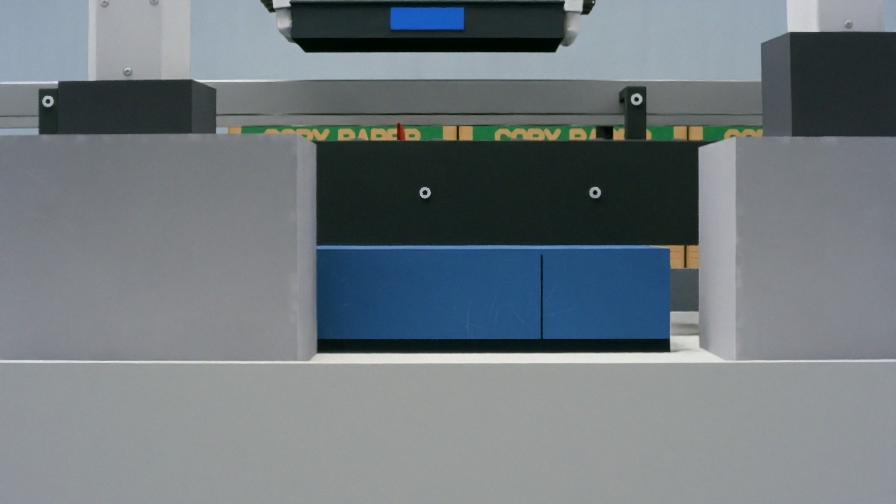

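>>> move(arm3={"joints":{"joint1_rad":-0.0142,"joint2_rad":0.4875,"joint4_rad":1.5602,"joint6_rad":1.0939,"joint7_rad":-1.523},"min_time_s":1.9}, arm4={"joints":{"joint1_rad":-0.6043,"joint2_rad":0.5518,"joint4_rad":1.6573,"joint6_rad":0.9325,"joint7_rad":0.8945},"min_time_s":1.9})

>>> move(arm3={"joints":{"joint1_rad":-0.1135,"joint2_rad":0.3956,"joint4_rad":1.7138,"joint6_rad":1.0322,"joint7_rad":-1.6223},"min_time_s":1.9}, arm4={"joints":{"joint1_rad":-0.7349,"joint2_rad":0.544,"joint4_rad":1.6703,"joint6_rad":0.9273,"joint7_rad":0.7639},"min_time_s":1.9})

>>> move(arm3={"joints":{"joint1_rad":-0.2334,"joint2_rad":0.3145,"joint4_rad":1.8411,"joint6_rad":0.986,"joint7_rad":-1.7422},"min_time_s":1.9}, arm4={"joints":{"joint1_rad":-0.8647,"joint2_rad":0.5513,"joint4_rad":1.6545,"joint6_rad":0.9357,"joint7_rad":0.6341},"min_time_s":1.9})

>>> move(arm3={"joints":{"joint1_rad":-0.3768,"joint2_rad":0.2455,"joint4_rad":1.9421,"joint6_rad":0.954,"joint7_rad":-1.8856},"min_time_s":1.9}, arm4={"joints":{"joint1_rad":-0.9891,"joint2_rad":0.5742,"joint4_rad":1.6101,"joint6_rad":0.9573,"joint7_rad":0.5097},"min_time_s":1.9}, cameras=["cam_stand_across","cam_stand"])

Scene clock: 606.07 s.
Joint torques (N m): arm1=[-1.67 -4.48 -0.98 -9.42 -0.47 0.01 0.27] | arm2=[0.23 1.04 1.85 -4.47 0.23 -0.44 0.26] | arm3=[8.55 -20.18 9.51 -9.25 6.73 -0.57 0.04] | arm4=[-5.99 -23.78 -6.22 -13.54 -4.66 -4.13 0.12]
Flange force (N): arm1=[-3.6 2.0 3.4] | arm2=[-6.3 5.9 -12.0] | arm3=[2.7 -17.8 5.7] | arm4=[-4.1 -12.8 7.5]
move: arm3 done; arm4 done
Joint velocities: within noise
arm1, arm2: as last shown
arm3.joint_positions: joint1_rad=-0.014 joint2_rad=+0.487 joint3_rad=+0.000 joint4_rad=+1.560 joint5_rad=+0.000 joint6_rad=+1.094 joint7_rad=-1.523 hand_index_mcp=+1.001 hand_index_abd=+0.001 hand_index_pip=+0.221 hand_index_dip=+0.676 hand_middle_mcp=+1.001 hand_middle_abd=+0.001 hand_middle_pip=+0.222 hand_middle_dip=+0.669 hand_ring_mcp=+1.001 hand_ring_abd=+0.001 hand_ring_pip=+0.218 hand_ring_dip=+0.673 hand_thumb_cmc=-0.568 hand_thumb_axl=+0.677 hand_thumb_mcp=+0.224 hand_thumb_ipl=+0.168 hand_current_limit=+0.750 hand_speed=-0.900
arm3.joint_status: all done
arm3.hand_state: goal,goal,blocked,blocked,goal,goal,blocked,blocked,goal,goal,blocked,blocked,goal,goal,goal,goal
arm3.index_mcp_current_ma: 4
arm3.index_abd_current_ma: 3
arm3.index_pip_current_ma: 435
arm3.index_dip_current_ma: 223
arm3.middle_mcp_current_ma: 4
arm3.middle_abd_current_ma: 4
arm3.middle_pip_current_ma: 440
arm3.middle_dip_current_ma: 187
arm3.ring_mcp_current_ma: 4
arm3.ring_abd_current_ma: 3
arm3.ring_pip_current_ma: 418
arm3.ring_dip_current_ma: 208
arm3.thumb_cmc_current_ma: 8
arm3.thumb_axl_current_ma: -2
arm3.thumb_mcp_current_ma: -10
arm3.thumb_ipl_current_ma: -1
arm3.hand_goal_index_mcp: 1.000
arm3.hand_goal_index_abd: 0.000
arm3.hand_goal_index_pip: 0.124
arm3.hand_goal_index_dip: 0.624
arm3.hand_goal_middle_mcp: 1.000
arm3.hand_goal_middle_abd: 0.000
arm3.hand_goal_middle_pip: 0.124
arm3.hand_goal_middle_dip: 0.624
arm3.hand_goal_ring_mcp: 1.000
arm3.hand_goal_ring_abd: 0.000
arm3.hand_goal_ring_pip: 0.124
arm3.hand_goal_ring_dip: 0.624
arm3.hand_goal_thumb_cmc: -0.570
arm3.hand_goal_thumb_axl: 0.678
arm3.hand_goal_thumb_mcp: 0.226
arm3.hand_goal_thumb_ipl: 0.168
arm3.hand: x=+0.3851 y=+1.7637 z=+1.1780 quat_wxyz=(+0.000, +1.000, +0.000, -0.004) (m; scene frame)
arm4.joint_positions: joint1_rad=-0.604 joint2_rad=+0.552 joint3_rad=+0.000 joint4_rad=+1.657 joint5_rad=+0.000 joint6_rad=+0.933 joint7_rad=+0.895 hand_index_mcp=+1.002 hand_index_abd=+0.001 hand_index_pip=+0.237 hand_index_dip=+0.686 hand_middle_mcp=+1.001 hand_middle_abd=+0.001 hand_middle_pip=+0.240 hand_middle_dip=+0.677 hand_ring_mcp=+1.001 hand_ring_abd=+0.001 hand_ring_pip=+0.237 hand_ring_dip=+0.678 hand_thumb_cmc=+0.714 hand_thumb_axl=+0.677 hand_thumb_mcp=+0.224 hand_thumb_ipl=+0.168 hand_current_limit=+0.750 hand_speed=-0.900
arm4.joint_status: all done
arm4.hand_state: goal,goal,blocked,blocked,goal,goal,blocked,blocked,goal,goal,blocked,blocked,goal,goal,goal,goal
arm4.index_mcp_current_ma: 0
arm4.index_abd_current_ma: 0
arm4.index_pip_current_ma: 237
arm4.index_dip_current_ma: 83
arm4.middle_mcp_current_ma: 0
arm4.middle_abd_current_ma: 0
arm4.middle_pip_current_ma: 248
arm4.middle_dip_current_ma: 62
arm4.ring_mcp_current_ma: 0
arm4.ring_abd_current_ma: 0
arm4.ring_pip_current_ma: 236
arm4.ring_dip_current_ma: 65
arm4.thumb_cmc_current_ma: 0
arm4.thumb_axl_current_ma: 0
arm4.thumb_mcp_current_ma: 0
arm4.thumb_ipl_current_ma: 0
arm4.hand_goal_index_mcp: 1.000
arm4.hand_goal_index_abd: 0.000
arm4.hand_goal_index_pip: 0.124
arm4.hand_goal_index_dip: 0.624
arm4.hand_goal_middle_mcp: 1.000
arm4.hand_goal_middle_abd: 0.000
arm4.hand_goal_middle_pip: 0.124
arm4.hand_goal_middle_dip: 0.624
arm4.hand_goal_ring_mcp: 1.000
arm4.hand_goal_ring_abd: 0.000
arm4.hand_goal_ring_pip: 0.124
arm4.hand_goal_ring_dip: 0.624
arm4.hand_goal_thumb_cmc: 0.714
arm4.hand_goal_thumb_axl: 0.678
arm4.hand_goal_thumb_mcp: 0.226
arm4.hand_goal_thumb_ipl: 0.168
arm4.hand: x=+0.4305 y=+1.6148 z=+1.1689 quat_wxyz=(-0.002, +0.000, +1.000, -0.007) (m; scene frame)
pictures: none

Scene clock: 608.27 s.
Joint torques (N m): arm1=[-1.55 -4.51 -1 -9.39 -0.45 -0.06 0.22] | arm2=[0.26 1.05 1.86 -4.44 0.21 -0.45 0.27] | arm3=[7.63 -17.71 8.62 -8.02 6.45 0.11 0.07] | arm4=[-5.26 -23.91 -5.46 -14.27 -4.1 -4.67 0.19]
Flange force (N): arm1=[-3.7 2.0 3.0] | arm2=[-6.3 5.9 -12.1] | arm3=[2.2 -17.8 5.7] | arm4=[-3.6 -11.9 7.4]
move: arm3 done; arm4 done
Joint velocities: within noise
arm1, arm2: as last shown
arm3.joint_positions: joint1_rad=-0.113 joint2_rad=+0.396 joint3_rad=+0.000 joint4_rad=+1.714 joint5_rad=+0.000 joint6_rad=+1.032 joint7_rad=-1.622 hand_index_mcp=+1.001 hand_index_abd=+0.001 hand_index_pip=+0.221 hand_index_dip=+0.676 hand_middle_mcp=+1.001 hand_middle_abd=+0.002 hand_middle_pip=+0.222 hand_middle_dip=+0.669 hand_ring_mcp=+1.001 hand_ring_abd=+0.001 hand_ring_pip=+0.218 hand_ring_dip=+0.673 hand_thumb_cmc=-0.568 hand_thumb_axl=+0.677 hand_thumb_mcp=+0.224 hand_thumb_ipl=+0.168 hand_current_limit=+0.750 hand_speed=-0.900
arm3.joint_status: all done
arm3.hand_state: goal,goal,blocked,blocked,goal,goal,blocked,blocked,goal,goal,blocked,blocked,goal,goal,goal,goal
arm3.index_mcp_current_ma: 4
arm3.index_abd_current_ma: 4
arm3.index_pip_current_ma: 435
arm3.index_dip_current_ma: 223
arm3.middle_mcp_current_ma: 4
arm3.middle_abd_current_ma: 4
arm3.middle_pip_current_ma: 440
arm3.middle_dip_current_ma: 187
arm3.ring_mcp_current_ma: 4
arm3.ring_abd_current_ma: 4
arm3.ring_pip_current_ma: 418
arm3.ring_dip_current_ma: 208
arm3.thumb_cmc_current_ma: 8
arm3.thumb_axl_current_ma: -2
arm3.thumb_mcp_current_ma: -10
arm3.thumb_ipl_current_ma: -1
arm3.hand_goal_index_mcp: 1.000
arm3.hand_goal_index_abd: 0.000
arm3.hand_goal_index_pip: 0.124
arm3.hand_goal_index_dip: 0.624
arm3.hand_goal_middle_mcp: 1.000
arm3.hand_goal_middle_abd: 0.000
arm3.hand_goal_middle_pip: 0.124
arm3.hand_goal_middle_dip: 0.624
arm3.hand_goal_ring_mcp: 1.000
arm3.hand_goal_ring_abd: 0.000
arm3.hand_goal_ring_pip: 0.124
arm3.hand_goal_ring_dip: 0.624
arm3.hand_goal_thumb_cmc: -0.570
arm3.hand_goal_thumb_axl: 0.678
arm3.hand_goal_thumb_mcp: 0.226
arm3.hand_goal_thumb_ipl: 0.168
arm3.hand: x=+0.3431 y=+1.8087 z=+1.1779 quat_wxyz=(+0.000, +1.000, +0.000, -0.004) (m; scene frame)
arm4.joint_positions: joint1_rad=-0.735 joint2_rad=+0.544 joint3_rad=+0.000 joint4_rad=+1.670 joint5_rad=+0.000 joint6_rad=+0.927 joint7_rad=+0.764 hand_index_mcp=+1.002 hand_index_abd=+0.001 hand_index_pip=+0.237 hand_index_dip=+0.686 hand_middle_mcp=+1.001 hand_middle_abd=+0.001 hand_middle_pip=+0.240 hand_middle_dip=+0.677 hand_ring_mcp=+1.001 hand_ring_abd=+0.001 hand_ring_pip=+0.237 hand_ring_dip=+0.678 hand_thumb_cmc=+0.714 hand_thumb_axl=+0.677 hand_thumb_mcp=+0.224 hand_thumb_ipl=+0.168 hand_current_limit=+0.750 hand_speed=-0.900
arm4.joint_status: all done
arm4.hand_state: goal,goal,blocked,blocked,goal,goal,blocked,blocked,goal,goal,blocked,blocked,goal,goal,goal,goal
arm4.index_mcp_current_ma: 0
arm4.index_abd_current_ma: 0
arm4.index_pip_current_ma: 237
arm4.index_dip_current_ma: 83
arm4.middle_mcp_current_ma: 0
arm4.middle_abd_current_ma: 0
arm4.middle_pip_current_ma: 248
arm4.middle_dip_current_ma: 62
arm4.ring_mcp_current_ma: 0
arm4.ring_abd_current_ma: 0
arm4.ring_pip_current_ma: 236
arm4.ring_dip_current_ma: 65
arm4.thumb_cmc_current_ma: 0
arm4.thumb_axl_current_ma: 0
arm4.thumb_mcp_current_ma: 0
arm4.thumb_ipl_current_ma: 0
arm4.hand_goal_index_mcp: 1.000
arm4.hand_goal_index_abd: 0.000
arm4.hand_goal_index_pip: 0.124
arm4.hand_goal_index_dip: 0.624
arm4.hand_goal_middle_mcp: 1.000
arm4.hand_goal_middle_abd: 0.000
arm4.hand_goal_middle_pip: 0.124
arm4.hand_goal_middle_dip: 0.624
arm4.hand_goal_ring_mcp: 1.000
arm4.hand_goal_ring_abd: 0.000
arm4.hand_goal_ring_pip: 0.124
arm4.hand_goal_ring_dip: 0.624
arm4.hand_goal_thumb_cmc: 0.714
arm4.hand_goal_thumb_axl: 0.678
arm4.hand_goal_thumb_mcp: 0.226
arm4.hand_goal_thumb_ipl: 0.168
arm4.hand: x=+0.3886 y=+1.6598 z=+1.1688 quat_wxyz=(-0.002, +0.000, +1.000, -0.007) (m; scene frame)
pictures: none

Scene clock: 610.47 s.
Joint torques (N m): arm1=[-1.66 -4.49 -1.01 -9.34 -0.46 -0.08 0.28] | arm2=[0.3 1.01 1.87 -4.46 0.22 -0.45 0.26] | arm3=[6.83 -15.43 7.72 -6.65 6.2 0.82 0.1] | arm4=[-4.67 -24.46 -4.58 -15.03 -3.6 -5.09 0.2]
Flange force (N): arm1=[-3.6 2.0 2.8] | arm2=[-6.3 5.9 -12.1] | arm3=[1.9 -18.0 5.4] | arm4=[-3.1 -11.4 7.7]
move: arm3 done; arm4 done
Joint velocities: within noise
arm1.joint_positions: joint1_rad=-0.900 joint2_rad=-0.300 joint3_rad=+0.000 joint4_rad=+1.900 joint5_rad=+0.000 joint6_rad=+1.540 joint7_rad=+0.266 hand_index_mcp=+0.753 hand_index_abd=+0.117 hand_index_pip=+0.577 hand_index_dip=+0.696 hand_middle_mcp=+0.753 hand_middle_abd=-0.116 hand_middle_pip=+0.577 hand_middle_dip=+0.696 hand_ring_mcp=-0.665 hand_ring_abd=+0.000 hand_ring_pip=-0.294 hand_ring_dip=+0.409 hand_thumb_cmc=+0.714 hand_thumb_axl=+0.677 hand_thumb_mcp=+0.223 hand_thumb_ipl=+0.168 hand_current_limit=+0.600 hand_speed=-0.600
arm1.joint_status: not commanded
arm1.hand_state: goal,goal,goal,goal,goal,goal,goal,goal,goal,goal,goal,goal,goal,goal,goal,goal
arm1.index_mcp_current_ma: 0
arm1.index_abd_current_ma: -1
arm1.index_pip_current_ma: 0
arm1.index_dip_current_ma: 0
arm1.middle_mcp_current_ma: 0
arm1.middle_abd_current_ma: 2
arm1.middle_pip_current_ma: 0
arm1.middle_dip_current_ma: 0
arm1.ring_mcp_current_ma: 26
arm1.ring_abd_current_ma: 0
arm1.ring_pip_current_ma: 2
arm1.ring_dip_current_ma: 1
arm1.thumb_cmc_current_ma: 0
arm1.thumb_axl_current_ma: 0
arm1.thumb_mcp_current_ma: -2
arm1.thumb_ipl_current_ma: 0
arm1.hand_goal_index_mcp: 0.754
arm1.hand_goal_index_abd: 0.120
arm1.hand_goal_index_pip: 0.576
arm1.hand_goal_index_dip: 0.696
arm1.hand_goal_middle_mcp: 0.754
arm1.hand_goal_middle_abd: -0.120
arm1.hand_goal_middle_pip: 0.576
arm1.hand_goal_middle_dip: 0.696
arm1.hand_goal_ring_mcp: -0.684
arm1.hand_goal_ring_abd: 0.000
arm1.hand_goal_ring_pip: -0.298
arm1.hand_goal_ring_dip: 0.406
arm1.hand_goal_thumb_cmc: 0.714
arm1.hand_goal_thumb_axl: 0.678
arm1.hand_goal_thumb_mcp: 0.226
arm1.hand_goal_thumb_ipl: 0.168
arm1.hand: x=+0.2191 y=+0.5835 z=+1.3025 quat_wxyz=(-0.005, +0.159, +0.987, +0.002) (m; scene frame)
arm2.joint_positions: joint1_rad=-0.285 joint2_rad=-0.473 joint3_rad=-0.105 joint4_rad=+1.455 joint5_rad=-0.028 joint6_rad=+1.948 joint7_rad=+1.683 hand_index_mcp=+0.753 hand_index_abd=+0.000 hand_index_pip=+0.577 hand_index_dip=+0.696 hand_middle_mcp=+0.753 hand_middle_abd=+0.000 hand_middle_pip=+0.577 hand_middle_dip=+0.696 hand_ring_mcp=+0.753 hand_ring_abd=+0.000 hand_ring_pip=+0.577 hand_ring_dip=+0.696 hand_thumb_cmc=+0.714 hand_thumb_axl=+0.677 hand_thumb_mcp=+0.224 hand_thumb_ipl=+0.168 hand_current_limit=+0.400 hand_speed=-0.600
arm2.joint_status: not commanded
arm2.hand_state: goal,goal,goal,goal,goal,goal,goal,goal,goal,goal,goal,goal,goal,goal,goal,goal
arm2.index_mcp_current_ma: -2
arm2.index_abd_current_ma: 0
arm2.index_pip_current_ma: 2
arm2.index_dip_current_ma: 0
arm2.middle_mcp_current_ma: -2
arm2.middle_abd_current_ma: 0
arm2.middle_pip_current_ma: 2
arm2.middle_dip_current_ma: 0
arm2.ring_mcp_current_ma: -2
arm2.ring_abd_current_ma: 0
arm2.ring_pip_current_ma: 2
arm2.ring_dip_current_ma: 0
arm2.thumb_cmc_current_ma: 1
arm2.thumb_axl_current_ma: -2
arm2.thumb_mcp_current_ma: -7
arm2.thumb_ipl_current_ma: -1
arm2.hand_goal_index_mcp: 0.754
arm2.hand_goal_index_abd: 0.000
arm2.hand_goal_index_pip: 0.576
arm2.hand_goal_index_dip: 0.696
arm2.hand_goal_middle_mcp: 0.754
arm2.hand_goal_middle_abd: 0.000
arm2.hand_goal_middle_pip: 0.576
arm2.hand_goal_middle_dip: 0.696
arm2.hand_goal_ring_mcp: 0.754
arm2.hand_goal_ring_abd: 0.000
arm2.hand_goal_ring_pip: 0.576
arm2.hand_goal_ring_dip: 0.696
arm2.hand_goal_thumb_cmc: 0.714
arm2.hand_goal_thumb_axl: 0.678
arm2.hand_goal_thumb_mcp: 0.226
arm2.hand_goal_thumb_ipl: 0.168
arm2.hand: x=+0.0527 y=-0.1876 z=+1.4821 quat_wxyz=(+0.105, -0.187, +0.977, +0.001) (m; scene frame)
arm3.joint_positions: joint1_rad=-0.233 joint2_rad=+0.315 joint3_rad=+0.000 joint4_rad=+1.841 joint5_rad=+0.000 joint6_rad=+0.986 joint7_rad=-1.742 hand_index_mcp=+1.001 hand_index_abd=+0.002 hand_index_pip=+0.221 hand_index_dip=+0.676 hand_middle_mcp=+1.001 hand_middle_abd=+0.002 hand_middle_pip=+0.222 hand_middle_dip=+0.669 hand_ring_mcp=+1.001 hand_ring_abd=+0.002 hand_ring_pip=+0.218 hand_ring_dip=+0.673 hand_thumb_cmc=-0.568 hand_thumb_axl=+0.677 hand_thumb_mcp=+0.224 hand_thumb_ipl=+0.168 hand_current_limit=+0.750 hand_speed=-0.900
arm3.joint_status: all done
arm3.hand_state: goal,goal,blocked,blocked,goal,goal,blocked,blocked,goal,goal,blocked,blocked,goal,goal,goal,goal
arm3.index_mcp_current_ma: 4
arm3.index_abd_current_ma: 6
arm3.index_pip_current_ma: 435
arm3.index_dip_current_ma: 223
arm3.middle_mcp_current_ma: 4
arm3.middle_abd_current_ma: 7
arm3.middle_pip_current_ma: 440
arm3.middle_dip_current_ma: 187
arm3.ring_mcp_current_ma: 3
arm3.ring_abd_current_ma: 6
arm3.ring_pip_current_ma: 418
arm3.ring_dip_current_ma: 208
arm3.thumb_cmc_current_ma: 8
arm3.thumb_axl_current_ma: -2
arm3.thumb_mcp_current_ma: -10
arm3.thumb_ipl_current_ma: -1
arm3.hand_goal_index_mcp: 1.000
arm3.hand_goal_index_abd: 0.000
arm3.hand_goal_index_pip: 0.124
arm3.hand_goal_index_dip: 0.624
arm3.hand_goal_middle_mcp: 1.000
arm3.hand_goal_middle_abd: 0.000
arm3.hand_goal_middle_pip: 0.124
arm3.hand_goal_middle_dip: 0.624
arm3.hand_goal_ring_mcp: 1.000
arm3.hand_goal_ring_abd: 0.000
arm3.hand_goal_ring_pip: 0.124
arm3.hand_goal_ring_dip: 0.624
arm3.hand_goal_thumb_cmc: -0.570
arm3.hand_goal_thumb_axl: 0.678
arm3.hand_goal_thumb_mcp: 0.226
arm3.hand_goal_thumb_ipl: 0.168
arm3.hand: x=+0.3011 y=+1.8537 z=+1.1778 quat_wxyz=(+0.000, +1.000, +0.000, -0.004) (m; scene frame)
arm4.joint_positions: joint1_rad=-0.865 joint2_rad=+0.551 joint3_rad=+0.000 joint4_rad=+1.654 joint5_rad=+0.000 joint6_rad=+0.936 joint7_rad=+0.634 hand_index_mcp=+1.002 hand_index_abd=+0.001 hand_index_pip=+0.237 hand_index_dip=+0.686 hand_middle_mcp=+1.001 hand_middle_abd=+0.001 hand_middle_pip=+0.240 hand_middle_dip=+0.677 hand_ring_mcp=+1.001 hand_ring_abd=+0.001 hand_ring_pip=+0.236 hand_ring_dip=+0.678 hand_thumb_cmc=+0.714 hand_thumb_axl=+0.677 hand_thumb_mcp=+0.224 hand_thumb_ipl=+0.168 hand_current_limit=+0.750 hand_speed=-0.900
arm4.joint_status: all done
arm4.hand_state: goal,goal,blocked,blocked,goal,goal,blocked,blocked,goal,goal,blocked,blocked,goal,goal,goal,goal
arm4.index_mcp_current_ma: 0
arm4.index_abd_current_ma: 0
arm4.index_pip_current_ma: 237
arm4.index_dip_current_ma: 83
arm4.middle_mcp_current_ma: 0
arm4.middle_abd_current_ma: 0
arm4.middle_pip_current_ma: 248
arm4.middle_dip_current_ma: 62
arm4.ring_mcp_current_ma: 0
arm4.ring_abd_current_ma: 0
arm4.ring_pip_current_ma: 233
arm4.ring_dip_current_ma: 65
arm4.thumb_cmc_current_ma: 0
arm4.thumb_axl_current_ma: 0
arm4.thumb_mcp_current_ma: 0
arm4.thumb_ipl_current_ma: 0
arm4.hand_goal_index_mcp: 1.000
arm4.hand_goal_index_abd: 0.000
arm4.hand_goal_index_pip: 0.124
arm4.hand_goal_index_dip: 0.624
arm4.hand_goal_middle_mcp: 1.000
arm4.hand_goal_middle_abd: 0.000
arm4.hand_goal_middle_pip: 0.124
arm4.hand_goal_middle_dip: 0.624
arm4.hand_goal_ring_mcp: 1.000
arm4.hand_goal_ring_abd: 0.000
arm4.hand_goal_ring_pip: 0.124
arm4.hand_goal_ring_dip: 0.624
arm4.hand_goal_thumb_cmc: 0.714
arm4.hand_goal_thumb_axl: 0.678
arm4.hand_goal_thumb_mcp: 0.226
arm4.hand_goal_thumb_ipl: 0.168
arm4.hand: x=+0.3466 y=+1.7049 z=+1.1689 quat_wxyz=(-0.002, +0.000, +1.000, -0.007) (m; scene frame)
pictures: none

Scene clock: 612.67 s.
Joint torques (N m): arm1=[-1.65 -4.54 -1 -9.25 -0.49 -0.02 0.25] | arm2=[0.24 1.02 1.89 -4.47 0.2 -0.45 0.24] | arm3=[5.77 -13.36 6.45 -5.12 5.59 1.72 0.14] | arm4=[-3.72 -25.11 -3.59 -15.25 -2.89 -5.25 0.23]
Flange force (N): arm1=[-3.8 2.3 2.8] | arm2=[-6.3 5.9 -12.0] | arm3=[1.8 -17.5 5.4] | arm4=[-2.5 -9.8 7.5]
move: arm3 done; arm4 done
Joint velocities: within noise
arm1, arm2: as last shown
arm3.joint_positions: joint1_rad=-0.377 joint2_rad=+0.245 joint3_rad=+0.000 joint4_rad=+1.942 joint5_rad=+0.000 joint6_rad=+0.954 joint7_rad=-1.886 hand_index_mcp=+1.001 hand_index_abd=+0.002 hand_index_pip=+0.221 hand_index_dip=+0.676 hand_middle_mcp=+1.001 hand_middle_abd=+0.003 hand_middle_pip=+0.222 hand_middle_dip=+0.669 hand_ring_mcp=+1.001 hand_ring_abd=+0.002 hand_ring_pip=+0.218 hand_ring_dip=+0.673 hand_thumb_cmc=-0.568 hand_thumb_axl=+0.677 hand_thumb_mcp=+0.224 hand_thumb_ipl=+0.168 hand_current_limit=+0.750 hand_speed=-0.900
arm3.joint_status: all done
arm3.hand_state: goal,goal,blocked,blocked,goal,goal,blocked,blocked,goal,goal,blocked,blocked,goal,goal,goal,goal
arm3.index_mcp_current_ma: 4
arm3.index_abd_current_ma: 7
arm3.index_pip_current_ma: 435
arm3.index_dip_current_ma: 223
arm3.middle_mcp_current_ma: 4
arm3.middle_abd_current_ma: 7
arm3.middle_pip_current_ma: 440
arm3.middle_dip_current_ma: 187
arm3.ring_mcp_current_ma: 3
arm3.ring_abd_current_ma: 7
arm3.ring_pip_current_ma: 418
arm3.ring_dip_current_ma: 208
arm3.thumb_cmc_current_ma: 8
arm3.thumb_axl_current_ma: -2
arm3.thumb_mcp_current_ma: -10
arm3.thumb_ipl_current_ma: -1
arm3.hand_goal_index_mcp: 1.000
arm3.hand_goal_index_abd: 0.000
arm3.hand_goal_index_pip: 0.124
arm3.hand_goal_index_dip: 0.624
arm3.hand_goal_middle_mcp: 1.000
arm3.hand_goal_middle_abd: 0.000
arm3.hand_goal_middle_pip: 0.124
arm3.hand_goal_middle_dip: 0.624
arm3.hand_goal_ring_mcp: 1.000
arm3.hand_goal_ring_abd: 0.000
arm3.hand_goal_ring_pip: 0.124
arm3.hand_goal_ring_dip: 0.624
arm3.hand_goal_thumb_cmc: -0.570
arm3.hand_goal_thumb_axl: 0.678
arm3.hand_goal_thumb_mcp: 0.226
arm3.hand_goal_thumb_ipl: 0.168
arm3.hand: x=+0.2591 y=+1.8986 z=+1.1779 quat_wxyz=(+0.000, +1.000, +0.000, -0.004) (m; scene frame)
arm4.joint_positions: joint1_rad=-0.989 joint2_rad=+0.574 joint3_rad=+0.000 joint4_rad=+1.610 joint5_rad=+0.000 joint6_rad=+0.957 joint7_rad=+0.510 hand_index_mcp=+1.002 hand_index_abd=+0.001 hand_index_pip=+0.237 hand_index_dip=+0.686 hand_middle_mcp=+1.001 hand_middle_abd=+0.001 hand_middle_pip=+0.240 hand_middle_dip=+0.677 hand_ring_mcp=+1.001 hand_ring_abd=+0.001 hand_ring_pip=+0.233 hand_ring_dip=+0.678 hand_thumb_cmc=+0.714 hand_thumb_axl=+0.677 hand_thumb_mcp=+0.224 hand_thumb_ipl=+0.168 hand_current_limit=+0.750 hand_speed=-0.900
arm4.joint_status: all done
arm4.hand_state: goal,goal,blocked,blocked,goal,goal,blocked,blocked,goal,goal,blocked,blocked,goal,goal,goal,goal
arm4.index_mcp_current_ma: 0
arm4.index_abd_current_ma: 0
arm4.index_pip_current_ma: 237
arm4.index_dip_current_ma: 83
arm4.middle_mcp_current_ma: 0
arm4.middle_abd_current_ma: 0
arm4.middle_pip_current_ma: 248
arm4.middle_dip_current_ma: 62
arm4.ring_mcp_current_ma: 0
arm4.ring_abd_current_ma: 0
arm4.ring_pip_current_ma: 224
arm4.ring_dip_current_ma: 65
arm4.thumb_cmc_current_ma: 0
arm4.thumb_axl_current_ma: 0
arm4.thumb_mcp_current_ma: 0
arm4.thumb_ipl_current_ma: 0
arm4.hand_goal_index_mcp: 1.000
arm4.hand_goal_index_abd: 0.000
arm4.hand_goal_index_pip: 0.124
arm4.hand_goal_index_dip: 0.624
arm4.hand_goal_middle_mcp: 1.000
arm4.hand_goal_middle_abd: 0.000
arm4.hand_goal_middle_pip: 0.124
arm4.hand_goal_middle_dip: 0.624
arm4.hand_goal_ring_mcp: 1.000
arm4.hand_goal_ring_abd: 0.000
arm4.hand_goal_ring_pip: 0.124
arm4.hand_goal_ring_dip: 0.624
arm4.hand_goal_thumb_cmc: 0.714
arm4.hand_goal_thumb_axl: 0.678
arm4.hand_goal_thumb_mcp: 0.226
arm4.hand_goal_thumb_ipl: 0.168
arm4.hand: x=+0.3046 y=+1.7498 z=+1.1688 quat_wxyz=(-0.002, +0.000, +1.000, -0.007) (m; scene frame)
pictures: cam_stand, cam_stand_across

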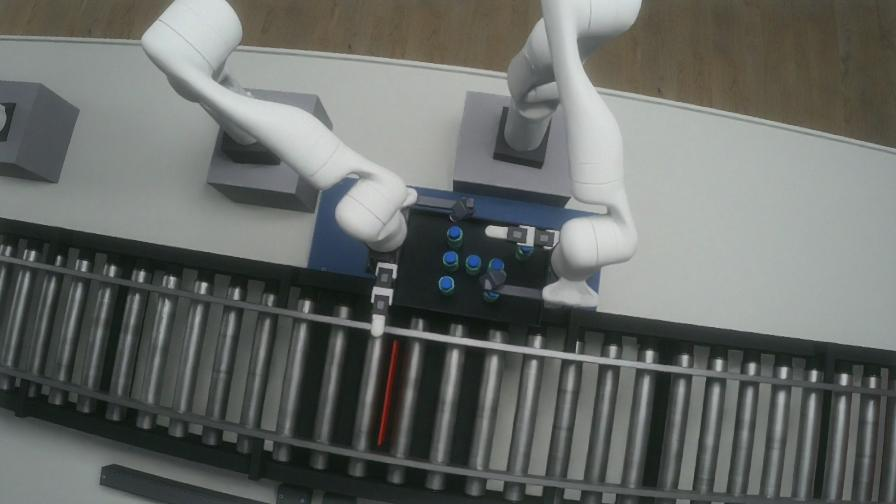

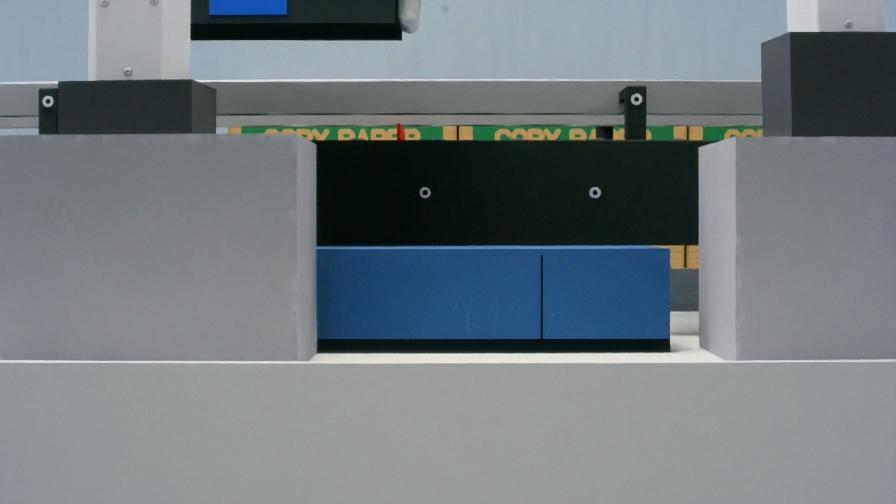

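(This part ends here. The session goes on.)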